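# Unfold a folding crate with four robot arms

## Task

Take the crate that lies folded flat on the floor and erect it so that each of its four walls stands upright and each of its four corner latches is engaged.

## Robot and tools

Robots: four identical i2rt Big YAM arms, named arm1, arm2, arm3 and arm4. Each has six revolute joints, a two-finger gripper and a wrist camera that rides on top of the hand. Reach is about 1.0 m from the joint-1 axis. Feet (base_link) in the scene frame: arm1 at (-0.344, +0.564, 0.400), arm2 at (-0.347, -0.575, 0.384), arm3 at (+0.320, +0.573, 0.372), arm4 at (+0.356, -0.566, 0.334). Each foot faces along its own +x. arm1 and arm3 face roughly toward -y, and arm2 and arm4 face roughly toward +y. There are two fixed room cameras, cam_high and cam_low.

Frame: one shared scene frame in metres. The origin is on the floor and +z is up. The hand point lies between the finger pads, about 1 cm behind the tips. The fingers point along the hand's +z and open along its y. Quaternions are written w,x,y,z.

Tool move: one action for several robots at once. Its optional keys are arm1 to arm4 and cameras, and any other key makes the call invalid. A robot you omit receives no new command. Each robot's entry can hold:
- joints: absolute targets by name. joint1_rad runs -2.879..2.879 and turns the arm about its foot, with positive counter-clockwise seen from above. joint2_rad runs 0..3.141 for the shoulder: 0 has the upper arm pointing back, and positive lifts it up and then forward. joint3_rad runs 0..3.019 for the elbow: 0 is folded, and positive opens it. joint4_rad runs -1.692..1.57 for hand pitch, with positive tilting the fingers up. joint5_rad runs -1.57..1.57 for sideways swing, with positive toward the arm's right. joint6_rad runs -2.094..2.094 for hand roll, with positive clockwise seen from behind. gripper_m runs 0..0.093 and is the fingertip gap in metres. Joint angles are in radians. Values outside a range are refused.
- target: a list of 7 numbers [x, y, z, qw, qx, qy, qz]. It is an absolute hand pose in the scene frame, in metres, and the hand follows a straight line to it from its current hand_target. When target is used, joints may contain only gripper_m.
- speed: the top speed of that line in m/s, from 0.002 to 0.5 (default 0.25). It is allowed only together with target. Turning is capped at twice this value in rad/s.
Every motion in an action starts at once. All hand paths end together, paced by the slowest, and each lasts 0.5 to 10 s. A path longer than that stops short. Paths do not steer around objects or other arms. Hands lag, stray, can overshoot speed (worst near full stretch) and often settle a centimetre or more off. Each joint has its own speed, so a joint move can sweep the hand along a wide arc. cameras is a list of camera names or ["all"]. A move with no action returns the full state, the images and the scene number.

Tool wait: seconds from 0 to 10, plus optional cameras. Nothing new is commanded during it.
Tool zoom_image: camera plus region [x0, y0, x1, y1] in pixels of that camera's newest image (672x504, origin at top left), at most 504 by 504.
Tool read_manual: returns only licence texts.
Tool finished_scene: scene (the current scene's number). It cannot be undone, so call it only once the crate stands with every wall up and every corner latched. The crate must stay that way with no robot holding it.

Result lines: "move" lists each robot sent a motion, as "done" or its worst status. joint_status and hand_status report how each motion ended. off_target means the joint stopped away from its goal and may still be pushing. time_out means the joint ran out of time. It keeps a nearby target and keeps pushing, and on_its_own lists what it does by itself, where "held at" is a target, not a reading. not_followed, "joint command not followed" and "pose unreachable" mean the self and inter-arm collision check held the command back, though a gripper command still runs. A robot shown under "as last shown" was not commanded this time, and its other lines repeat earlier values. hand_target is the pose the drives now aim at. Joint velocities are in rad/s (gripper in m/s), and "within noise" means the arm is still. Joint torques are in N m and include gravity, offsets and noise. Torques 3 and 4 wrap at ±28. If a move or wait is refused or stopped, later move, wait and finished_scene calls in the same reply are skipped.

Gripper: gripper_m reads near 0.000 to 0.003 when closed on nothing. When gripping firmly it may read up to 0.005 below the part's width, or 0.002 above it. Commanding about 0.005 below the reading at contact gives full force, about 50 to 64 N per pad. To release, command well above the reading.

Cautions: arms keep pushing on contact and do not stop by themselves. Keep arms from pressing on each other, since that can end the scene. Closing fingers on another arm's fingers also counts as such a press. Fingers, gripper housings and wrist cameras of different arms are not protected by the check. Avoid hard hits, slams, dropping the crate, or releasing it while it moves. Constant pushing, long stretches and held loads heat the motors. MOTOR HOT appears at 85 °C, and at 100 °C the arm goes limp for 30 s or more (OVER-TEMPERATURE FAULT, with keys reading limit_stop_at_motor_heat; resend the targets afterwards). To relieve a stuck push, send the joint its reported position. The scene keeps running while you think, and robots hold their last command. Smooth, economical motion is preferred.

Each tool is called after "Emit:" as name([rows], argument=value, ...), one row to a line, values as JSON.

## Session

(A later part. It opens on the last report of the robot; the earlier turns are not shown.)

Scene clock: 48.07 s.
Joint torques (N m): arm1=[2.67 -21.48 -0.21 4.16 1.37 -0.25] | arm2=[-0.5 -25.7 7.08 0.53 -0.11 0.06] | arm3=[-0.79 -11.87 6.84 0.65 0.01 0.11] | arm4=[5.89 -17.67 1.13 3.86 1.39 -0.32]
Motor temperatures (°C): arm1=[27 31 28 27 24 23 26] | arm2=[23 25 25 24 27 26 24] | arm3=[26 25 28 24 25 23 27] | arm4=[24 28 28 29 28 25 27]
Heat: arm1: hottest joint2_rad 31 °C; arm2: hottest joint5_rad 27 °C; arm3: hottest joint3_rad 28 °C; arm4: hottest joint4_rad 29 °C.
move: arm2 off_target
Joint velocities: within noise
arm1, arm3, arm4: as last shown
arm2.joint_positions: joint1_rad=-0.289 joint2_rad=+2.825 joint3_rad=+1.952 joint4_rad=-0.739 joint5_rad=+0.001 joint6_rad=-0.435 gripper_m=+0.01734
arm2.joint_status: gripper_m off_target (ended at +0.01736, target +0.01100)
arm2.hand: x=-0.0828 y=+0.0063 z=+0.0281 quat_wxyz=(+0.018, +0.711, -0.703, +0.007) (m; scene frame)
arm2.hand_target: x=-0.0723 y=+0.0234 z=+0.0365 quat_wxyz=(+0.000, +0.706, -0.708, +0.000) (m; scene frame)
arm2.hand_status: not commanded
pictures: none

Emit:
move(arm2={"target":[-0.080,0.024,0.097,-0.074,0.703,-0.703,0.074],"speed":0.15})

Emit:
move(arm2={"target":[-0.099,0.025,0.147,-0.153,0.690,-0.690,0.153],"speed":0.15})

Emit:
move(arm2={"target":[-0.132,0.027,0.190,-0.230,0.6686,-0.6686,0.230],"speed":0.15})

Emit:
move(arm2={"target":[-0.178,0.029,0.223,-0.299,0.641,-0.641,0.299],"speed":0.15})

Emit:
move(arm2={"target":[-0.234,0.032,0.263,-0.369,0.603,-0.603,0.369],"speed":0.15}, cameras=["arm2_cam_wrist","cam_low"])

Scene clock: 51.60 s.
Joint torques (N m): arm1=[2.2 -21.77 -0.36 4.19 1.36 -0.2] | arm2=[0.79 -29.45 4.31 0.35 0.68 0.12] | arm3=[-0.26 -12.1 6.8 0.58 -0.01 0.12] | arm4=[5.89 -17.73 1.14 3.86 1.39 -0.32]
Motor temperatures (°C): arm1=[27 31 28 27 25 23 26] | arm2=[23 26 25 24 27 26 24] | arm3=[26 25 29 24 25 23 27] | arm4=[24 28 28 29 28 25 27]
Heat: arm1: hottest joint2_rad 31 °C; arm2: hottest joint5_rad 27 °C; arm3: hottest joint3_rad 29 °C; arm4: hottest joint4_rad 29 °C.
move: arm2 off_target
Joint velocities: within noise
arm1, arm3, arm4: as last shown
arm2.joint_positions: joint1_rad=-0.240 joint2_rad=+2.713 joint3_rad=+1.800 joint4_rad=-0.623 joint5_rad=+0.174 joint6_rad=-0.387 gripper_m=+0.01731
arm2.joint_status: not commanded
arm2.hand: x=-0.0843 y=+0.0060 z=+0.0633 quat_wxyz=(-0.050, +0.707, -0.701, +0.073) (m; scene frame)
arm2.hand_target: x=-0.0806 y=+0.0266 z=+0.0956 quat_wxyz=(-0.076, +0.704, -0.703, +0.069) (m; scene frame)
arm2.hand_status: off_target (0.038 m and 2.8 deg from the pose sent, 0.071 m and 13.1 deg at the start)
pictures: none

Scene clock: 53.00 s.
Joint torques (N m): arm1=[2.96 -21.77 -0.32 4.37 1.36 -0.27] | arm2=[0.79 -28.81 4.27 0.38 0.86 0.12] | arm3=[-0.91 -12.04 6.78 0.54 -0.01 0.12] | arm4=[5.89 -17.67 1.13 3.86 1.39 -0.32]
Motor temperatures (°C): arm1=[27 32 28 27 25 23 26] | arm2=[23 26 25 24 27 26 25] | arm3=[26 25 29 24 25 23 27] | arm4=[24 28 27 29 28 25 27]
Heat: arm1: hottest joint2_rad 32 °C; arm2: hottest joint5_rad 27 °C; arm3: hottest joint3_rad 29 °C; arm4: hottest joint4_rad 29 °C.
move: arm2 off_target
Joint velocities: within noise
arm1, arm3, arm4: as last shown
arm2.joint_positions: joint1_rad=-0.160 joint2_rad=+2.598 joint3_rad=+1.668 joint4_rad=-0.561 joint5_rad=+0.404 joint6_rad=-0.318 gripper_m=+0.01729
arm2.joint_status: not commanded
arm2.hand: x=-0.0973 y=+0.0060 z=+0.1136 quat_wxyz=(-0.128, +0.694, -0.690, +0.160) (m; scene frame)
arm2.hand_target: x=-0.0962 y=+0.0242 z=+0.1459 quat_wxyz=(-0.152, +0.689, -0.692, +0.154) (m; scene frame)
arm2.hand_status: off_target (0.039 m and 3.0 deg from the pose sent, 0.087 m and 15.1 deg at the start)
pictures: none

Scene clock: 54.43 s.
Joint torques (N m): arm1=[2.32 -21.77 -0.16 4.29 1.36 -0.21] | arm2=[1.9 -27.87 4.44 0.27 0.74 0.11] | arm3=[-0.56 -11.81 6.86 0.64 -0.01 0.13] | arm4=[5.89 -17.67 1.14 3.86 1.39 -0.32]
Motor temperatures (°C): arm1=[27 32 28 27 25 23 26] | arm2=[23 26 25 24 27 26 25] | arm3=[26 25 29 24 25 23 27] | arm4=[24 28 27 29 28 25 27]
Heat: arm1: hottest joint2_rad 32 °C; arm2: hottest joint5_rad 27 °C; arm3: hottest joint3_rad 29 °C; arm4: hottest joint4_rad 29 °C.
move: arm2 off_target
Joint velocities: within noise
arm1, arm3, arm4: as last shown
arm2.joint_positions: joint1_rad=-0.063 joint2_rad=+2.524 joint3_rad=+1.588 joint4_rad=-0.551 joint5_rad=+0.642 joint6_rad=-0.231 gripper_m=+0.01728
arm2.joint_status: not commanded
arm2.hand: x=-0.1222 y=+0.0065 z=+0.1588 quat_wxyz=(-0.204, +0.672, -0.669, +0.244) (m; scene frame)
arm2.hand_target: x=-0.1314 y=+0.0255 z=+0.1887 quat_wxyz=(-0.226, +0.670, -0.668, +0.233) (m; scene frame)
arm2.hand_status: off_target (0.039 m and 3.4 deg from the pose sent, 0.087 m and 14.7 deg at the start)
pictures: none

Scene clock: 55.80 s.
Joint torques (N m): arm1=[2.43 -22.07 -0.17 4.25 1.34 -0.26] | arm2=[3.37 -26.87 5.2 -0.06 0.32 0.19] | arm3=[-0.21 -11.75 6.68 0.54 0.01 0.13] | arm4=[5.89 -17.73 1.13 3.85 1.39 -0.32]
Motor temperatures (°C): arm1=[27 32 28 27 25 23 26] | arm2=[23 27 25 24 27 26 25] | arm3=[26 25 29 23 25 23 27] | arm4=[24 28 27 29 29 25 27]
Heat: arm1: hottest joint2_rad 32 °C; arm2: hottest joint2_rad 27 °C; arm3: hottest joint3_rad 29 °C; arm4: hottest joint4_rad 29 °C.
move: arm2 off_target
Joint velocities: within noise
arm1, arm3, arm4: as last shown
arm2.joint_positions: joint1_rad=+0.041 joint2_rad=+2.498 joint3_rad=+1.564 joint4_rad=-0.608 joint5_rad=+0.877 joint6_rad=-0.105 gripper_m=+0.01726
arm2.joint_status: not commanded
arm2.hand: x=-0.1562 y=+0.0074 z=+0.1955 quat_wxyz=(-0.279, +0.639, -0.641, +0.320) (m; scene frame)
arm2.hand_target: x=-0.1770 y=+0.0293 z=+0.2222 quat_wxyz=(-0.299, +0.641, -0.640, +0.300) (m; scene frame)
arm2.hand_status: off_target (0.041 m and 3.4 deg from the pose sent, 0.088 m and 13.5 deg at the start)
pictures: none

Scene clock: 57.57 s.
Joint torques (N m): arm1=[1.96 -21.83 -0.36 4.18 1.37 -0.23] | arm2=[1.49 -25.88 7.3 -0.68 1 0.06] | arm3=[-0.44 -11.81 6.82 0.57 -0.01 0.16] | arm4=[5.89 -17.73 1.14 3.88 1.39 -0.32]
Motor temperatures (°C): arm1=[27 32 28 27 25 23 26] | arm2=[23 27 25 24 27 26 25] | arm3=[26 25 29 23 25 23 27] | arm4=[24 28 27 30 29 25 27]
Heat: arm1: hottest joint2_rad 32 °C; arm2: hottest joint2_rad 27 °C; arm3: hottest joint3_rad 29 °C; arm4: hottest joint4_rad 30 °C.
move: arm2 off_target
Joint velocities: within noise
arm1, arm3, arm4: as last shown
arm2.joint_positions: joint1_rad=+0.188 joint2_rad=+2.499 joint3_rad=+1.601 joint4_rad=-0.846 joint5_rad=+1.085 joint6_rad=+0.149 gripper_m=+0.01728
arm2.joint_status: not commanded
arm2.hand: x=-0.2225 y=+0.0089 z=+0.2356 quat_wxyz=(-0.352, +0.606, -0.602, +0.383) (m; scene frame)
arm2.hand_target: x=-0.2334 y=+0.0331 z=+0.2631 quat_wxyz=(-0.372, +0.601, -0.605, +0.367) (m; scene frame)
arm2.hand_status: off_target (0.038 m and 2.6 deg from the pose sent, 0.106 m and 13.2 deg at the start)
pictures: arm2_cam_wrist, cam_low

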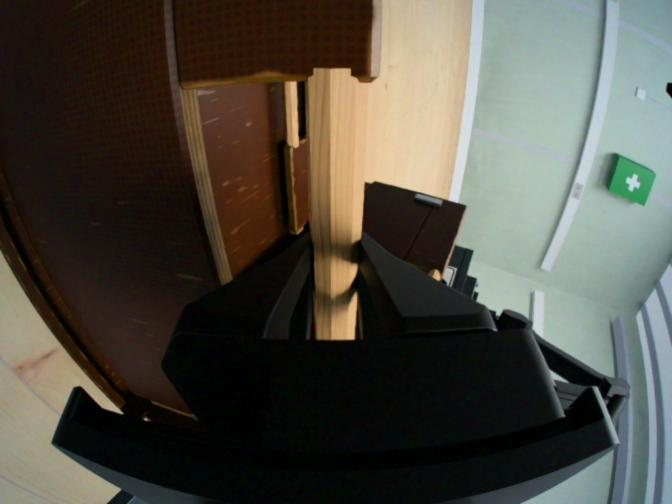

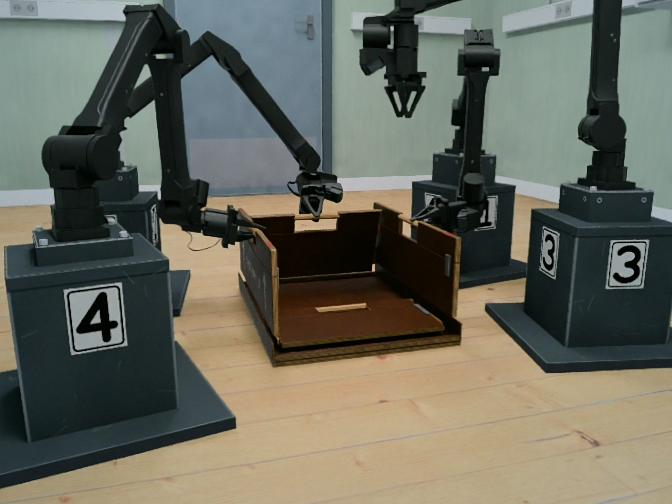

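Emit:
move(arm2={"target":[-0.295,0.034,0.279,-0.424,0.566,-0.566,0.424],"speed":0.12})

Emit:
move(arm2={"target":[-0.340,0.035,0.276,-0.430,0.561,-0.561,0.430],"speed":0.08}, cameras=["cam_high","cam_low"])

Emit:
move(arm2={"target":[-0.258,0.034,0.275,-0.415,0.573,-0.573,0.415],"speed":0.1}, arm3={"target":[0.018,-0.014,0.11,0,0.7071,0.7071,0],"speed":0.4}, cameras=["cam_high","arm3_cam_wrist"])

Emit:
zoom_image(camera="cam_high", region=[240, 290, 420, 420])

Scene clock: 61.83 s.
Joint torques (N m): arm1=[2.61 -21.83 -0.08 4.15 1.35 -0.19] | arm2=[3.08 -26.99 7.17 -1.72 0.8 0.1] | arm3=[-0.38 -11.58 6.86 0.64 0 0.1] | arm4=[5.89 -17.73 1.14 3.86 1.39 -0.32]
Motor temperatures (°C): arm1=[27 32 28 27 25 23 26] | arm2=[23 27 25 24 27 26 25] | arm3=[26 25 29 23 25 23 27] | arm4=[24 28 27 30 29 25 27]
Heat: arm1: hottest joint2_rad 32 °C; arm2: hottest joint2_rad 27 °C; arm3: hottest joint3_rad 29 °C; arm4: hottest joint4_rad 30 °C.
move: arm2 off_target
Joint velocities: within noise
arm1.joint_positions: joint1_rad=+0.927 joint2_rad=+2.557 joint3_rad=+0.873 joint4_rad=+1.278 joint5_rad=+1.097 joint6_rad=-1.213 gripper_m=+0.01727
arm1.joint_status: not commanded
arm1.hand: x=+0.0099 y=+0.2147 z=+0.2423 quat_wxyz=(+0.011, -0.002, -0.766, +0.642) (m; scene frame)
arm1.hand_target: x=+0.0257 y=+0.2223 z=+0.2639 quat_wxyz=(-0.002, -0.002, -0.753, +0.657) (m; scene frame)
arm1.hand_status: not commanded
arm2.joint_positions: joint1_rad=+0.288 joint2_rad=+2.634 joint3_rad=+1.802 joint4_rad=-1.343 joint5_rad=+1.225 joint6_rad=+0.590 gripper_m=+0.01732
arm2.joint_status: not commanded
arm2.hand: x=-0.2701 y=+0.0104 z=+0.2475 quat_wxyz=(-0.404, +0.563, -0.567, +0.444) (m; scene frame)
arm2.hand_target: x=-0.2940 y=+0.0331 z=+0.2788 quat_wxyz=(-0.424, +0.566, -0.566, +0.424) (m; scene frame)
arm2.hand_status: off_target (0.047 m and 3.2 deg from the pose sent, 0.088 m and 11.3 deg at the start)
arm3.joint_positions: joint1_rad=-0.159 joint2_rad=+1.594 joint3_rad=+1.366 joint4_rad=-1.304 joint5_rad=+0.009 joint6_rad=-0.398 gripper_m=+0.04513
arm3.joint_status: not commanded
arm3.hand: x=+0.1420 y=+0.1272 z=+0.5442 quat_wxyz=(-0.004, -0.699, -0.715, +0.019) (m; scene frame)
arm3.hand_target: x=+0.1425 y=+0.1278 z=+0.5336 quat_wxyz=(-0.001, -0.702, -0.712, +0.008) (m; scene frame)
arm3.hand_status: not commanded
arm4.joint_positions: joint1_rad=+0.843 joint2_rad=+2.338 joint3_rad=+0.849 joint4_rad=+1.060 joint5_rad=+1.037 joint6_rad=-1.193 gripper_m=+0.01569
arm4.joint_status: not commanded
arm4.hand: x=-0.0142 y=-0.1809 z=+0.2419 quat_wxyz=(-0.628, +0.778, -0.012, +0.008) (m; scene frame)
arm4.hand_target: x=-0.0286 y=-0.2006 z=+0.2577 quat_wxyz=(-0.643, +0.766, +0.001, +0.000) (m; scene frame)
arm4.hand_status: not commanded
pictures: none

Scene clock: 63.37 s.
Joint torques (N m): arm1=[2.26 -21.71 -0.29 4.16 1.25 -0.24] | arm2=[5.66 -26.75 7.86 -1.7 0.33 0.11] | arm3=[-0.79 -12.04 6.87 0.57 0.01 0.12] | arm4=[5.83 -17.73 1.14 3.81 1.38 -0.32]
Motor temperatures (°C): arm1=[27 32 28 27 25 23 26] | arm2=[23 27 25 24 27 26 25] | arm3=[26 25 29 23 25 23 27] | arm4=[24 28 27 30 29 25 27]
Heat: arm1: hottest joint2_rad 32 °C; arm2: hottest joint2_rad 27 °C; arm3: hottest joint3_rad 29 °C; arm4: hottest joint4_rad 30 °C.
move: arm2 off_target
Joint velocities: within noise
arm1.joint_positions: joint1_rad=+0.927 joint2_rad=+2.557 joint3_rad=+0.873 joint4_rad=+1.279 joint5_rad=+1.099 joint6_rad=-1.213 gripper_m=+0.01727
arm1.joint_status: not commanded
arm1.hand: x=+0.0097 y=+0.2147 z=+0.2426 quat_wxyz=(+0.011, -0.003, -0.766, +0.643) (m; scene frame)
arm1.hand_target: x=+0.0259 y=+0.2222 z=+0.2642 quat_wxyz=(-0.003, -0.002, -0.753, +0.658) (m; scene frame)
arm1.hand_status: not commanded
arm2.joint_positions: joint1_rad=+0.331 joint2_rad=+2.702 joint3_rad=+1.910 joint4_rad=-1.581 joint5_rad=+1.208 joint6_rad=+0.785 gripper_m=+0.01710
arm2.joint_status: not commanded
arm2.hand: x=-0.2958 y=+0.0102 z=+0.2485 quat_wxyz=(-0.407, +0.552, -0.564, +0.460) (m; scene frame)
arm2.hand_target: x=-0.3389 y=+0.0323 z=+0.2755 quat_wxyz=(-0.430, +0.562, -0.560, +0.430) (m; scene frame)
arm2.hand_status: off_target (0.058 m and 4.4 deg from the pose sent, 0.079 m and 3.4 deg at the start)
arm3: as last shown
arm4.joint_positions: joint1_rad=+0.843 joint2_rad=+2.338 joint3_rad=+0.849 joint4_rad=+1.061 joint5_rad=+1.037 joint6_rad=-1.193 gripper_m=+0.01569
arm4.joint_status: not commanded
arm4.hand: x=-0.0143 y=-0.1808 z=+0.2421 quat_wxyz=(-0.628, +0.778, -0.012, +0.007) (m; scene frame)
arm4.hand_target: x=-0.0285 y=-0.2002 z=+0.2579 quat_wxyz=(-0.643, +0.766, +0.000, +0.000) (m; scene frame)
arm4.hand_status: not commanded
pictures: cam_high, cam_low

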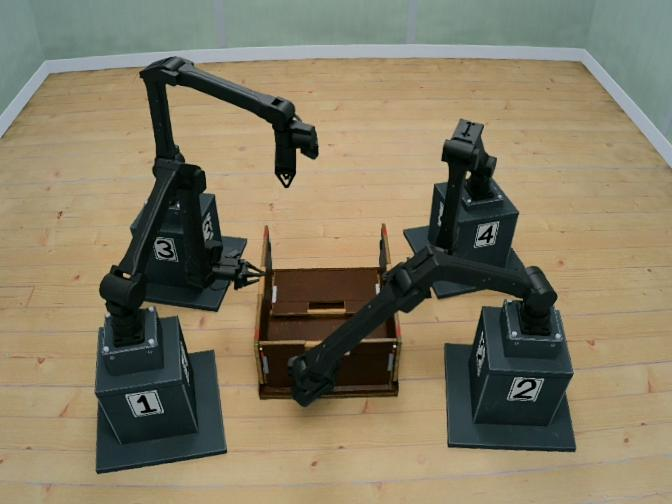

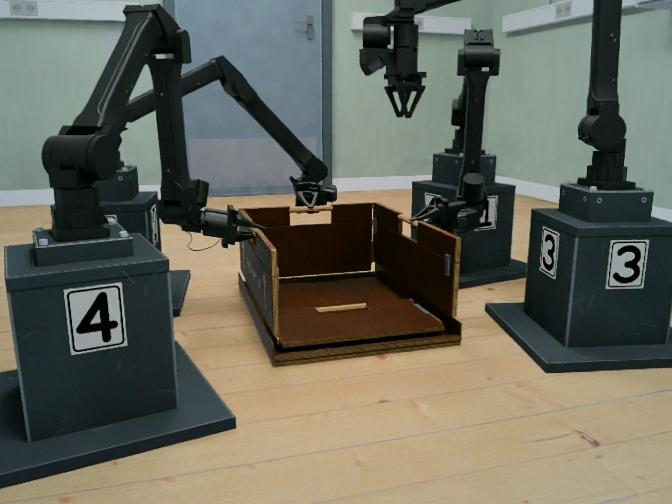

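Scene clock: 65.73 s.
Joint torques (N m): arm1=[2.67 -21.36 -0.42 4 1.29 -0.25] | arm2=[-4.72 -27.16 6 1.03 1.14 -0.65] | arm3=[-1.73 -18.73 7.77 -0.31 -0.03 -0.05] | arm4=[5.83 -17.73 1.13 3.82 1.38 -0.32]
Motor temperatures (°C): arm1=[27 32 28 27 25 23 26] | arm2=[23 28 25 24 27 26 25] | arm3=[26 25 29 23 25 23 27] | arm4=[24 29 27 30 29 25 27]
Heat: arm1: hottest joint2_rad 32 °C; arm2: hottest joint2_rad 28 °C; arm3: hottest joint3_rad 29 °C; arm4: hottest joint4_rad 30 °C.
move: arm2 off_target; arm3 off_target
Joint velocities: within noise
arm1, arm4: as last shown
arm2.joint_positions: joint1_rad=+0.325 joint2_rad=+2.587 joint3_rad=+1.722 joint4_rad=-1.194 joint5_rad=+1.219 joint6_rad=+0.475 gripper_m=+0.01704
arm2.joint_status: not commanded
arm2.hand: x=-0.2915 y=+0.0100 z=+0.2476 quat_wxyz=(-0.413, +0.587, -0.554, +0.422) (m; scene frame)
arm2.hand_target: x=-0.2641 y=+0.0316 z=+0.2760 quat_wxyz=(-0.417, +0.572, -0.571, +0.415) (m; scene frame)
arm2.hand_status: off_target (0.049 m and 2.8 deg from the pose sent, 0.052 m and 5.8 deg at the start)
arm3.joint_positions: joint1_rad=-0.248 joint2_rad=+2.599 joint3_rad=+1.809 joint4_rad=-0.774 joint5_rad=+0.005 joint6_rad=-0.468 gripper_m=+0.04513
arm3.joint_status: not commanded
arm3.hand: x=+0.0283 y=-0.0088 z=+0.1191 quat_wxyz=(+0.000, -0.706, -0.709, +0.003) (m; scene frame)
arm3.hand_target: x=+0.0202 y=-0.0102 z=+0.1101 quat_wxyz=(-0.001, -0.706, -0.708, +0.000) (m; scene frame)
arm3.hand_status: off_target (0.015 m and 0.4 deg from the pose sent, 0.473 m and 2.5 deg at the start; pose on its path clipped on 27 of 71 steps)
pictures: arm3_cam_wrist, cam_high

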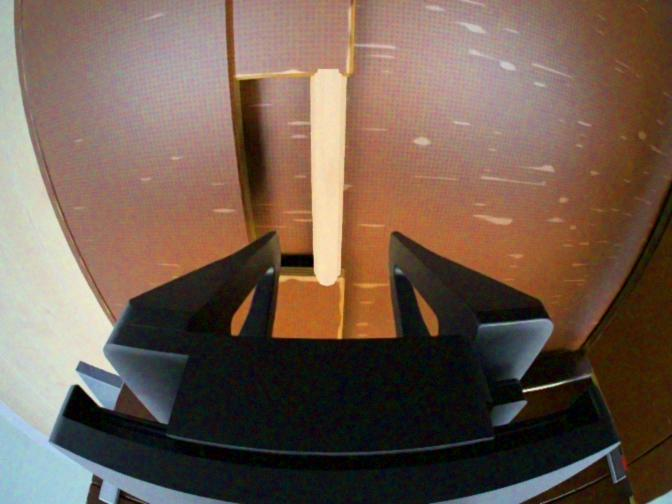

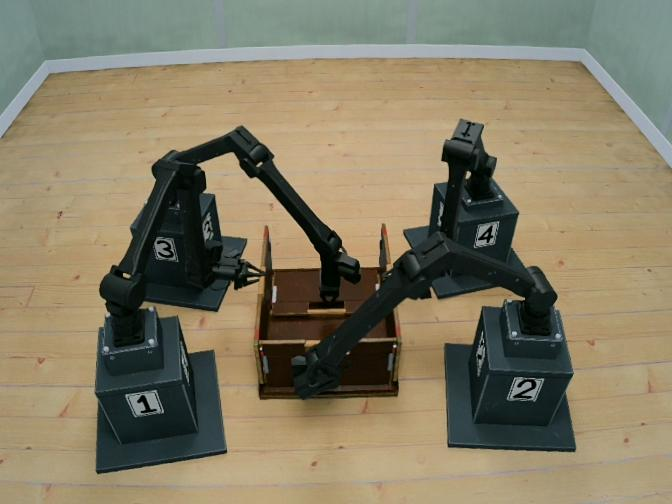

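Scaled by 2.800 from the camera's 672x504 image, which has a finer 960x720 frame.

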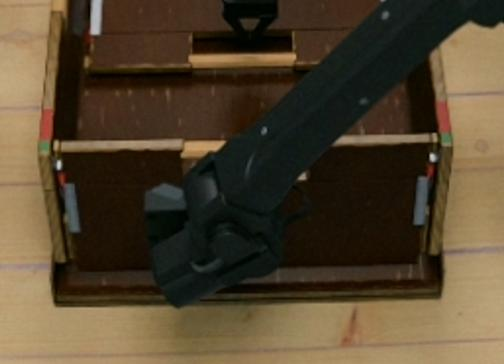

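Emit:
move(arm2={"target":[-0.300,0.034,0.275,-0.415,0.573,-0.573,0.415],"speed":0.1}, arm3={"target":[0.022,-0.014,0.020,0,0.7071,0.7071,0],"speed":0.12}, cameras=["arm3_cam_wrist"])

Emit:
move(arm2={"joints":{"gripper_m":0.06}}, arm3={"joints":{"gripper_m":0.011}})

Emit:
move(arm2={"target":[-0.355,0.035,0.312,-0.415,0.573,-0.573,0.415],"speed":0.12})

Scene clock: 69.20 s.
Joint torques (N m): arm1=[2.26 -22.18 -0.49 4.12 1.26 -0.24] | arm2=[0.38 -26.05 7.94 -1.37 0.75 -0.05] | arm3=[-0.73 -18.37 7.49 0.61 0 0.05] | arm4=[5.83 -17.73 1.11 3.82 1.38 -0.32]
Motor temperatures (°C): arm1=[27 32 28 27 25 23 26] | arm2=[23 28 25 24 27 26 25] | arm3=[26 26 30 23 25 23 27] | arm4=[24 29 27 30 29 25 27]
Heat: arm1: hottest joint2_rad 32 °C; arm2: hottest joint2_rad 28 °C; arm3: hottest joint3_rad 30 °C; arm4: hottest joint4_rad 30 °C.
move: arm2 off_target; arm3 off_target
Joint velocities: within noise
arm1, arm4: as last shown
arm2.joint_positions: joint1_rad=+0.323 joint2_rad=+2.611 joint3_rad=+1.775 joint4_rad=-1.305 joint5_rad=+1.196 joint6_rad=+0.562 gripper_m=+0.01697
arm2.joint_status: not commanded
arm2.hand: x=-0.2921 y=+0.0100 z=+0.2485 quat_wxyz=(-0.403, +0.577, -0.566, +0.429) (m; scene frame)
arm2.hand_target: x=-0.2997 y=+0.0337 z=+0.2749 quat_wxyz=(-0.417, +0.571, -0.575, +0.412) (m; scene frame)
arm2.hand_status: off_target (0.037 m and 2.3 deg from the pose sent, 0.037 m and 2.8 deg at the start)
arm3.joint_positions: joint1_rad=-0.248 joint2_rad=+2.788 joint3_rad=+1.947 joint4_rad=-0.733 joint5_rad=+0.006 joint6_rad=-0.468 gripper_m=+0.04512
arm3.joint_status: not commanded
arm3.hand: x=+0.0269 y=-0.0113 z=+0.0360 quat_wxyz=(+0.002, -0.706, -0.709, -0.001) (m; scene frame)
arm3.hand_target: x=+0.0224 y=-0.0127 z=+0.0209 quat_wxyz=(+0.000, -0.707, -0.707, +0.001) (m; scene frame)
arm3.hand_status: off_target (0.017 m and 0.4 deg from the pose sent, 0.099 m and 0.4 deg at the start)
pictures: arm3_cam_wrist

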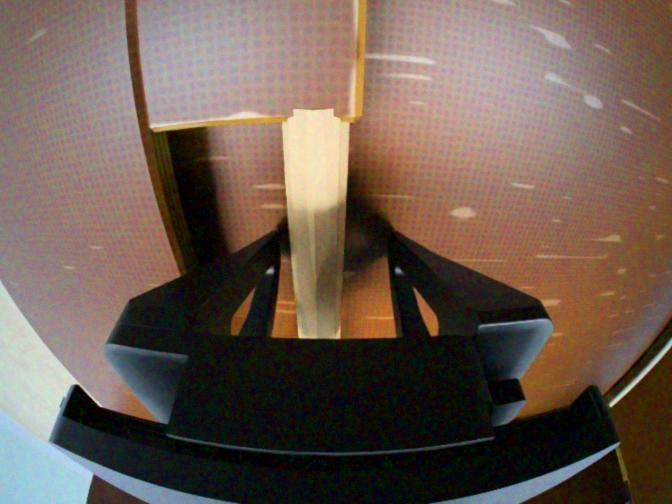

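Scene clock: 69.93 s.
Joint torques (N m): arm1=[2.55 -21.6 -0.2 4.16 1.27 -0.23] | arm2=[0.32 -25.99 6.57 -0.84 0.76 0.01] | arm3=[-1.08 -18.61 7.49 0.61 0.19 -0.08] | arm4=[5.83 -17.73 1.13 3.82 1.38 -0.32]
Motor temperatures (°C): arm1=[27 32 28 27 25 23 26] | arm2=[23 28 25 24 27 26 25] | arm3=[26 26 30 23 25 23 27] | arm4=[24 29 27 30 30 25 27]
Heat: arm1: hottest joint2_rad 32 °C; arm2: hottest joint2_rad 28 °C; arm3: hottest joint3_rad 30 °C; arm4: hottest joint4_rad 30 °C.
move: arm2 done; arm3 off_target
Joint velocities: within noise
arm1, arm4: as last shown
arm2.joint_positions: joint1_rad=+0.320 joint2_rad=+2.611 joint3_rad=+1.799 joint4_rad=-1.315 joint5_rad=+1.196 joint6_rad=+0.553 gripper_m=+0.05984
arm2.joint_status: all done
arm2.hand: x=-0.2917 y=+0.0176 z=+0.2535 quat_wxyz=(-0.403, +0.577, -0.568, +0.427) (m; scene frame)
arm2.hand_target: x=-0.2979 y=+0.0337 z=+0.2751 quat_wxyz=(-0.414, +0.573, -0.573, +0.414) (m; scene frame)
arm2.hand_status: not commanded
arm3.joint_positions: joint1_rad=-0.244 joint2_rad=+2.791 joint3_rad=+1.947 joint4_rad=-0.736 joint5_rad=-0.008 joint6_rad=-0.459 gripper_m=+0.01661
arm3.joint_status: gripper_m off_target (ended at +0.01664, target +0.01100)
arm3.hand: x=+0.0328 y=-0.0118 z=+0.0341 quat_wxyz=(-0.003, -0.707, -0.707, -0.006) (m; scene frame)
arm3.hand_target: x=+0.0267 y=-0.0142 z=+0.0201 quat_wxyz=(-0.003, -0.705, -0.709, -0.001) (m; scene frame)
arm3.hand_status: not commanded
pictures: none

Scene clock: 71.57 s.
Joint torques (N m): arm1=[2.49 -22.24 -0.32 4.14 1.22 -0.24] | arm2=[-0.67 -26.75 7.16 -1.25 0.35 0.12] | arm3=[-0.91 -18.78 7.53 0.72 0.2 -0.05] | arm4=[5.83 -17.73 1.13 3.82 1.38 -0.32]
Motor temperatures (°C): arm1=[27 32 28 27 25 23 26] | arm2=[23 28 25 24 27 26 25] | arm3=[26 26 30 23 25 23 27] | arm4=[24 29 27 30 30 25 28]
Heat: arm1: hottest joint2_rad 32 °C; arm2: hottest joint2_rad 28 °C; arm3: hottest joint3_rad 30 °C; arm4: hottest joint4_rad 30 °C.
move: arm2 off_target
Joint velocities: within noise
arm1, arm3, arm4: as last shown
arm2.joint_positions: joint1_rad=+0.412 joint2_rad=+2.611 joint3_rad=+1.892 joint4_rad=-1.594 joint5_rad=+1.156 joint6_rad=+0.731 gripper_m=+0.05989
arm2.joint_status: not commanded
arm2.hand: x=-0.3491 y=+0.0195 z=+0.2900 quat_wxyz=(-0.405, +0.581, -0.557, +0.434) (m; scene frame)
arm2.hand_target: x=-0.3511 y=+0.0344 z=+0.3119 quat_wxyz=(-0.414, +0.571, -0.574, +0.416) (m; scene frame)
arm2.hand_status: off_target (0.028 m and 3.2 deg from the pose sent, 0.088 m and 2.1 deg at the start)
pictures: none

Emit:
move(arm3={"target":[0.036,-0.015,0.094,-0.074,0.703,0.703,-0.074],"speed":0.15}, arm2={"target":[-0.36,0.0,0.45,-0.30,0.641,-0.641,0.30],"speed":0.3})

Emit:
move(arm3={"target":[0.051,-0.016,0.140,-0.153,0.690,0.690,-0.153],"speed":0.15})

Emit:
move(arm3={"target":[0.081,-0.017,0.187,-0.230,0.6686,0.6686,-0.230],"speed":0.15})

Emit:
move(arm3={"target":[0.119,-0.018,0.225,-0.299,0.641,0.641,-0.299],"speed":0.15})

Emit:
move(arm3={"target":[0.176,-0.020,0.260,-0.369,0.603,0.603,-0.369],"speed":0.15}, cameras=["arm3_cam_wrist","cam_high","cam_low"])

Scene clock: 75.40 s.
Joint torques (N m): arm1=[2.96 -21.54 -0.03 4.11 1.3 -0.22] | arm2=[-0.85 -23.3 6.43 0.23 0.37 -0.07] | arm3=[0.32 -23.36 3.32 0.66 0.66 0.03] | arm4=[5.83 -17.73 1.13 3.82 1.38 -0.32]
Motor temperatures (°C): arm1=[27 32 28 27 25 23 26] | arm2=[23 28 25 24 27 26 25] | arm3=[26 26 29 23 26 23 27] | arm4=[24 29 27 30 30 25 28]
Heat: arm1: hottest joint2_rad 32 °C; arm2: hottest joint2_rad 28 °C; arm3: hottest joint3_rad 29 °C; arm4: hottest joint4_rad 30 °C.
move: arm2 off_target; arm3 off_target
Joint velocities: within noise
arm1, arm4: as last shown
arm2.joint_positions: joint1_rad=+0.396 joint2_rad=+2.127 joint3_rad=+1.637 joint4_rad=-1.397 joint5_rad=+0.841 joint6_rad=+0.386 gripper_m=+0.05989
arm2.joint_status: not commanded
arm2.hand: x=-0.3638 y=-0.0028 z=+0.4406 quat_wxyz=(-0.297, +0.644, -0.634, +0.308) (m; scene frame)
arm2.hand_target: x=-0.3607 y=+0.0019 z=+0.4497 quat_wxyz=(-0.300, +0.641, -0.640, +0.298) (m; scene frame)
arm2.hand_status: off_target (0.011 m and 1.3 deg from the pose sent, 0.162 m and 22.8 deg at the start)
arm3.joint_positions: joint1_rad=-0.190 joint2_rad=+2.664 joint3_rad=+1.780 joint4_rad=-0.612 joint5_rad=+0.183 joint6_rad=-0.404 gripper_m=+0.01659
arm3.joint_status: not commanded
arm3.hand: x=+0.0352 y=-0.0113 z=+0.0754 quat_wxyz=(+0.070, -0.707, -0.701, +0.068) (m; scene frame)
arm3.hand_target: x=+0.0374 y=-0.0184 z=+0.0938 quat_wxyz=(+0.072, -0.702, -0.704, +0.078) (m; scene frame)
arm3.hand_status: off_target (0.019 m and 1.0 deg from the pose sent, 0.060 m and 12.8 deg at the start)
pictures: none

Scene clock: 76.80 s.
Joint torques (N m): arm1=[2.37 -21.66 -0.36 4.25 1.25 -0.26] | arm2=[-0.79 -23.24 6.43 0.21 0.37 -0.06] | arm3=[0.38 -22.53 3.22 0.49 0.98 -0.02] | arm4=[5.83 -17.73 1.14 3.82 1.38 -0.32]
Motor temperatures (°C): arm1=[27 32 28 27 25 23 26] | arm2=[23 28 25 24 27 26 25] | arm3=[26 26 29 23 26 23 27] | arm4=[24 29 27 30 30 25 28]
Heat: arm1: hottest joint2_rad 32 °C; arm2: hottest joint2_rad 28 °C; arm3: hottest joint3_rad 29 °C; arm4: hottest joint4_rad 30 °C.
move: arm3 off_target
Joint velocities: within noise
arm1, arm4: as last shown
arm2.joint_positions: joint1_rad=+0.396 joint2_rad=+2.127 joint3_rad=+1.637 joint4_rad=-1.397 joint5_rad=+0.841 joint6_rad=+0.384 gripper_m=+0.05989
arm2.joint_status: not commanded
arm2.hand: x=-0.3638 y=-0.0028 z=+0.4406 quat_wxyz=(-0.297, +0.644, -0.634, +0.309) (m; scene frame)
arm2.hand_target: x=-0.3607 y=+0.0019 z=+0.4497 quat_wxyz=(-0.300, +0.642, -0.640, +0.299) (m; scene frame)
arm2.hand_status: not commanded
arm3.joint_positions: joint1_rad=-0.116 joint2_rad=+2.556 joint3_rad=+1.650 joint4_rad=-0.534 joint5_rad=+0.397 joint6_rad=-0.343 gripper_m=+0.01658
arm3.joint_status: not commanded
arm3.hand: x=+0.0480 y=-0.0105 z=+0.1206 quat_wxyz=(+0.149, -0.697, -0.686, +0.142) (m; scene frame)
arm3.hand_target: x=+0.0505 y=-0.0160 z=+0.1387 quat_wxyz=(+0.153, -0.690, -0.691, +0.153) (m; scene frame)
arm3.hand_status: off_target (0.020 m and 1.6 deg from the pose sent, 0.067 m and 13.9 deg at the start)
pictures: none

Scene clock: 78.17 s.
Joint torques (N m): arm1=[2.55 -22.18 -0.31 4.25 1.26 -0.23] | arm2=[-0.85 -23.3 6.42 0.21 0.38 -0.06] | arm3=[0.44 -22.48 3.37 0.57 1.15 -0.03] | arm4=[5.83 -17.73 1.13 3.82 1.38 -0.32]
Motor temperatures (°C): arm1=[27 32 28 27 25 23 26] | arm2=[23 28 25 24 27 26 25] | arm3=[26 27 29 23 26 23 27] | arm4=[24 29 27 30 30 25 28]
Heat: arm1: hottest joint2_rad 32 °C; arm2: hottest joint2_rad 28 °C; arm3: hottest joint3_rad 29 °C; arm4: hottest joint4_rad 30 °C.
move: arm3 off_target
Joint velocities: within noise
arm1, arm2, arm4: as last shown
arm3.joint_positions: joint1_rad=-0.023 joint2_rad=+2.473 joint3_rad=+1.556 joint4_rad=-0.500 joint5_rad=+0.631 joint6_rad=-0.263 gripper_m=+0.01656
arm3.joint_status: not commanded
arm3.hand: x=+0.0729 y=-0.0107 z=+0.1673 quat_wxyz=(+0.228, -0.679, -0.662, +0.219) (m; scene frame)
arm3.hand_target: x=+0.0776 y=-0.0170 z=+0.1872 quat_wxyz=(+0.230, -0.670, -0.667, +0.231) (m; scene frame)
arm3.hand_status: off_target (0.022 m and 1.9 deg from the pose sent, 0.074 m and 14.3 deg at the start)
pictures: none

Scene clock: 79.47 s.
Joint torques (N m): arm1=[2.61 -22.3 -0.32 4.27 1.28 -0.19] | arm2=[-0.85 -23.3 6.42 0.2 0.38 -0.06] | arm3=[0.56 -22.12 3.66 -0.31 1.12 -0.04] | arm4=[5.83 -17.73 1.13 3.82 1.38 -0.32]
Motor temperatures (°C): arm1=[27 32 28 27 25 23 26] | arm2=[23 28 25 24 27 26 25] | arm3=[26 27 29 23 26 23 27] | arm4=[24 29 27 30 30 25 28]
Heat: arm1: hottest joint2_rad 32 °C; arm2: hottest joint2_rad 28 °C; arm3: hottest joint3_rad 29 °C; arm4: hottest joint4_rad 30 °C.
move: arm3 off_target
Joint velocities: within noise
arm1.joint_positions: joint1_rad=+0.927 joint2_rad=+2.557 joint3_rad=+0.873 joint4_rad=+1.279 joint5_rad=+1.099 joint6_rad=-1.213 gripper_m=+0.01727
arm1.joint_status: not commanded
arm1.hand: x=+0.0097 y=+0.2147 z=+0.2426 quat_wxyz=(+0.011, -0.003, -0.766, +0.643) (m; scene frame)
arm1.hand_target: x=+0.0259 y=+0.2222 z=+0.2642 quat_wxyz=(-0.003, -0.002, -0.753, +0.658) (m; scene frame)
arm1.hand_status: not commanded
arm2: as last shown
arm3.joint_positions: joint1_rad=+0.075 joint2_rad=+2.438 joint3_rad=+1.513 joint4_rad=-0.521 joint5_rad=+0.853 joint6_rad=-0.163 gripper_m=+0.01656
arm3.joint_status: not commanded
arm3.hand: x=+0.1056 y=-0.0101 z=+0.2025 quat_wxyz=(+0.298, -0.654, -0.632, +0.289) (m; scene frame)
arm3.hand_target: x=+0.1149 y=-0.0159 z=+0.2237 quat_wxyz=(+0.302, -0.642, -0.640, +0.296) (m; scene frame)
arm3.hand_status: off_target (0.027 m and 2.1 deg from the pose sent, 0.074 m and 13.2 deg at the start)
arm4.joint_positions: joint1_rad=+0.843 joint2_rad=+2.338 joint3_rad=+0.849 joint4_rad=+1.061 joint5_rad=+1.037 joint6_rad=-1.193 gripper_m=+0.01569
arm4.joint_status: not commanded
arm4.hand: x=-0.0143 y=-0.1808 z=+0.2421 quat_wxyz=(-0.628, +0.778, -0.012, +0.007) (m; scene frame)
arm4.hand_target: x=-0.0285 y=-0.2002 z=+0.2579 quat_wxyz=(-0.643, +0.766, +0.000, +0.000) (m; scene frame)
arm4.hand_status: not commanded
pictures: none

Scene clock: 81.23 s.
Joint torques (N m): arm1=[2.73 -22.01 -0.23 4.18 1.27 -0.24] | arm2=[-0.79 -23.24 6.43 0.21 0.38 -0.06] | arm3=[0.97 -20.89 5.74 -1.72 0.78 -0.06] | arm4=[5.83 -17.73 1.13 3.81 1.38 -0.32]
Motor temperatures (°C): arm1=[27 32 28 27 25 23 26] | arm2=[23 28 25 24 27 26 25] | arm3=[26 27 29 23 26 23 27] | arm4=[24 29 27 30 30 25 28]
Heat: arm1: hottest joint2_rad 32 °C; arm2: hottest joint2_rad 28 °C; arm3: hottest joint3_rad 29 °C; arm4: hottest joint4_rad 30 °C.
move: arm3 off_target
Joint velocities: within noise
arm1, arm2, arm4: as last shown
arm3.joint_positions: joint1_rad=+0.213 joint2_rad=+2.438 joint3_rad=+1.521 joint4_rad=-0.679 joint5_rad=+1.102 joint6_rad=+0.050 gripper_m=+0.01658
arm3.joint_status: not commanded
arm3.hand: x=+0.1638 y=-0.0091 z=+0.2388 quat_wxyz=(+0.368, -0.614, -0.592, +0.370) (m; scene frame)
arm3.hand_target: x=+0.1750 y=-0.0214 z=+0.2598 quat_wxyz=(+0.367, -0.604, -0.602, +0.373) (m; scene frame)
arm3.hand_status: off_target (0.027 m and 1.8 deg from the pose sent, 0.091 m and 14.0 deg at the start)
pictures: arm3_cam_wrist, cam_high, cam_low

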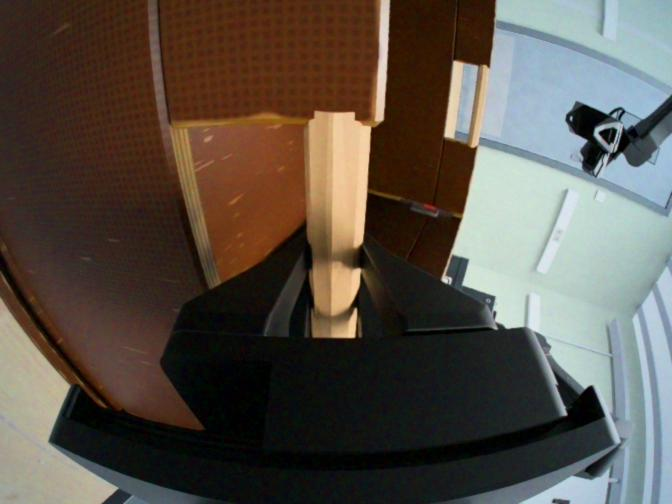

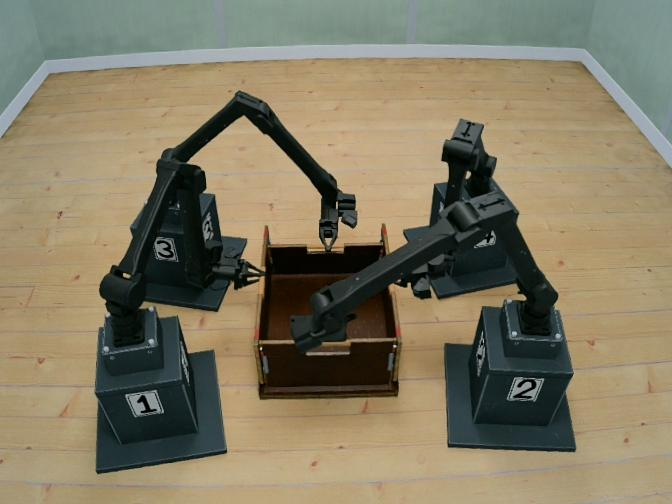

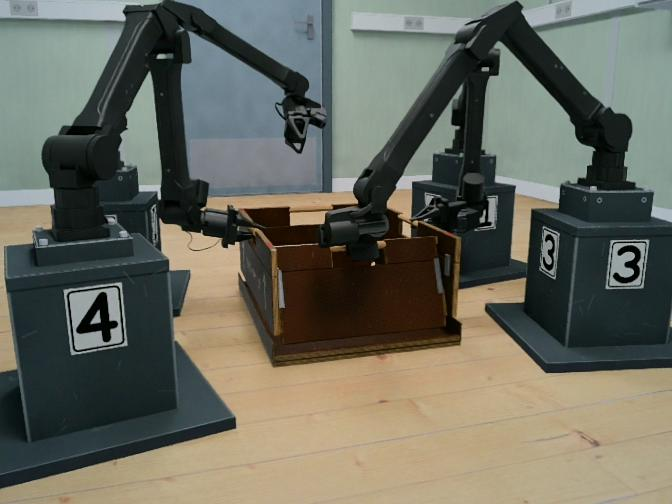

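Emit:
move(arm3={"target":[0.233,-0.021,0.276,-0.424,0.566,0.566,-0.424],"speed":0.12})

Emit:
move(arm3={"target":[0.300,-0.021,0.277,-0.422,0.567,0.567,-0.422],"speed":0.08})

Emit:
move(arm3={"target":[0.208,-0.021,0.276,-0.415,0.573,0.573,-0.415],"speed":0.1}, cameras=["cam_high","cam_low"])

Emit:
zoom_image(camera="cam_high", region=[240, 210, 420, 420])

Emit:
zoom_image(camera="cam_low", region=[220, 170, 480, 375])

Scene clock: 85.13 s.
Joint torques (N m): arm1=[2.14 -21.48 -0.25 4.18 1.28 -0.2] | arm2=[-0.85 -23.3 6.43 0.23 0.37 -0.06] | arm3=[0.97 -21.19 6.6 -2.82 1.53 0.05] | arm4=[5.83 -17.67 1.13 3.82 1.38 -0.32]
Motor temperatures (°C): arm1=[27 32 28 27 25 23 26] | arm2=[23 29 26 24 27 26 25] | arm3=[26 27 29 23 26 23 28] | arm4=[24 29 26 30 30 25 28]
Heat: arm1: hottest joint2_rad 32 °C; arm2: hottest joint2_rad 29 °C; arm3: hottest joint3_rad 29 °C; arm4: hottest joint4_rad 30 °C.
move: arm3 off_target
Joint velocities: within noise
arm1, arm2, arm4: as last shown
arm3.joint_positions: joint1_rad=+0.328 joint2_rad=+2.524 joint3_rad=+1.659 joint4_rad=-1.100 joint5_rad=+1.237 joint6_rad=+0.440 gripper_m=+0.01652
arm3.joint_status: not commanded
arm3.hand: x=+0.2208 y=-0.0088 z=+0.2539 quat_wxyz=(+0.415, -0.584, -0.558, +0.418) (m; scene frame)
arm3.hand_target: x=+0.2325 y=-0.0210 z=+0.2754 quat_wxyz=(+0.422, -0.565, -0.568, +0.424) (m; scene frame)
arm3.hand_status: off_target (0.028 m and 2.6 deg from the pose sent, 0.079 m and 10.9 deg at the start)
pictures: none

Scene clock: 87.07 s.
Joint torques (N m): arm1=[2.9 -22.12 0.01 4.07 1.24 -0.22] | arm2=[-0.79 -23.3 6.45 0.21 0.38 -0.06] | arm3=[6.53 -21.07 6.58 -3.77 0.25 0.16] | arm4=[5.83 -17.79 1.11 3.78 1.22 -0.32]
Motor temperatures (°C): arm1=[27 32 28 27 25 23 26] | arm2=[23 29 26 24 27 26 25] | arm3=[26 27 29 24 26 23 28] | arm4=[24 29 26 30 30 25 28]
Heat: arm1: hottest joint2_rad 32 °C; arm2: hottest joint2_rad 29 °C; arm3: hottest joint3_rad 29 °C; arm4: hottest joint4_rad 30 °C.
move: arm3 off_target
Joint velocities: within noise
arm1.joint_positions: joint1_rad=+0.927 joint2_rad=+2.557 joint3_rad=+0.874 joint4_rad=+1.279 joint5_rad=+1.099 joint6_rad=-1.215 gripper_m=+0.01727
arm1.joint_status: not commanded
arm1.hand: x=+0.0103 y=+0.2144 z=+0.2427 quat_wxyz=(+0.011, -0.003, -0.766, +0.643) (m; scene frame)
arm1.hand_target: x=+0.0267 y=+0.2219 z=+0.2644 quat_wxyz=(-0.003, -0.002, -0.753, +0.658) (m; scene frame)
arm1.hand_status: not commanded
arm2: as last shown
arm3.joint_positions: joint1_rad=+0.370 joint2_rad=+2.598 joint3_rad=+1.785 joint4_rad=-1.400 joint5_rad=+1.212 joint6_rad=+0.688 gripper_m=+0.01620
arm3.joint_status: not commanded
arm3.hand: x=+0.2457 y=-0.0076 z=+0.2541 quat_wxyz=(+0.434, -0.589, -0.543, +0.412) (m; scene frame)
arm3.hand_target: x=+0.2974 y=-0.0199 z=+0.2757 quat_wxyz=(+0.423, -0.564, -0.571, +0.422) (m; scene frame)
arm3.hand_status: off_target (0.060 m and 4.1 deg from the pose sent, 0.083 m and 2.4 deg at the start)
arm4.joint_positions: joint1_rad=+0.843 joint2_rad=+2.338 joint3_rad=+0.849 joint4_rad=+1.063 joint5_rad=+1.044 joint6_rad=-1.193 gripper_m=+0.01569
arm4.joint_status: not commanded
arm4.hand: x=-0.0134 y=-0.1807 z=+0.2427 quat_wxyz=(-0.629, +0.777, -0.015, +0.009) (m; scene frame)
arm4.hand_target: x=-0.0284 y=-0.2002 z=+0.2584 quat_wxyz=(-0.643, +0.766, -0.001, +0.000) (m; scene frame)
arm4.hand_status: not commanded
pictures: none

Scene clock: 89.30 s.
Joint torques (N m): arm1=[2.73 -21.83 -0.4 4.12 1.28 -0.23] | arm2=[-0.85 -23.3 6.43 0.21 0.38 -0.06] | arm3=[-4.78 -21.6 4.67 0.36 1.48 -0.78] | arm4=[5.83 -17.73 1.1 3.78 1.22 -0.32]
Motor temperatures (°C): arm1=[27 32 28 27 25 23 26] | arm2=[23 29 26 24 27 26 25] | arm3=[26 27 29 23 26 23 28] | arm4=[24 29 26 30 30 25 28]
Heat: arm1: hottest joint2_rad 32 °C; arm2: hottest joint2_rad 29 °C; arm3: hottest joint3_rad 29 °C; arm4: hottest joint4_rad 30 °C.
move: arm3 off_target
Joint velocities: within noise
arm1, arm2, arm4: as last shown
arm3.joint_positions: joint1_rad=+0.364 joint2_rad=+2.513 joint3_rad=+1.644 joint4_rad=-1.080 joint5_rad=+1.223 joint6_rad=+0.432 gripper_m=+0.01617
arm3.joint_status: not commanded
arm3.hand: x=+0.2419 y=-0.0098 z=+0.2537 quat_wxyz=(+0.403, -0.579, -0.569, +0.422) (m; scene frame)
arm3.hand_target: x=+0.2147 y=-0.0201 z=+0.2763 quat_wxyz=(+0.417, -0.573, -0.570, +0.415) (m; scene frame)
arm3.hand_status: off_target (0.042 m and 1.8 deg from the pose sent, 0.046 m and 4.5 deg at the start)
pictures: cam_high, cam_low

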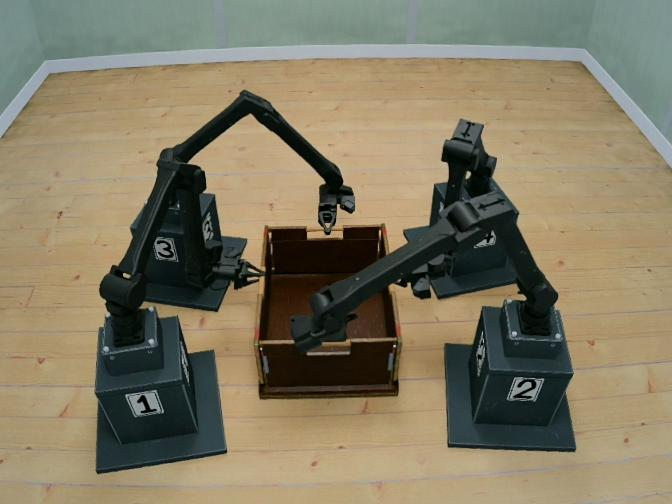

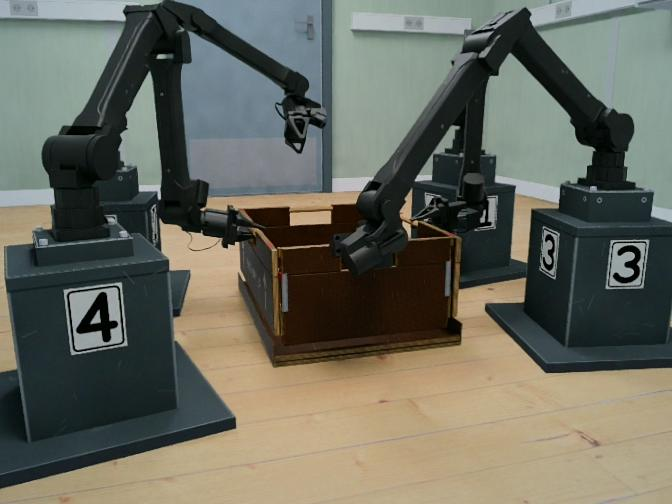

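Scaled by 2.400 from the camera's 672x504 image, which has a finer 960x720 frame.

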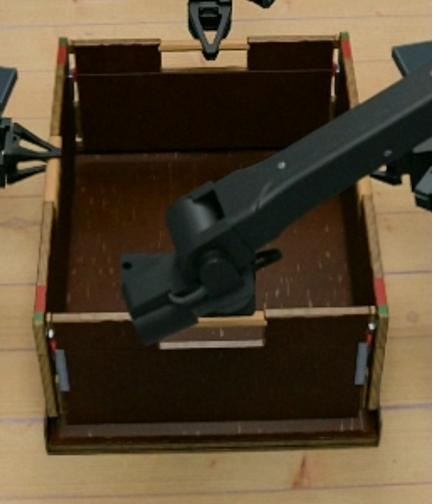

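Scaled by 1.938 from the camera's 672x504 image, which has a finer 960x720 frame.

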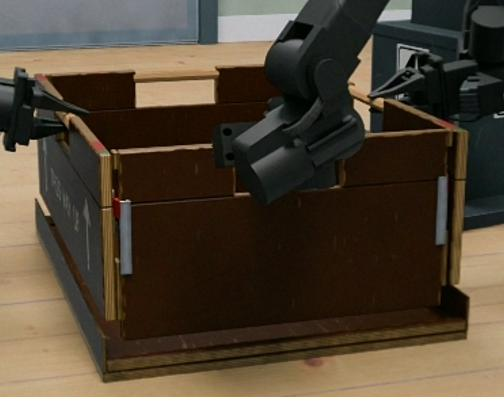

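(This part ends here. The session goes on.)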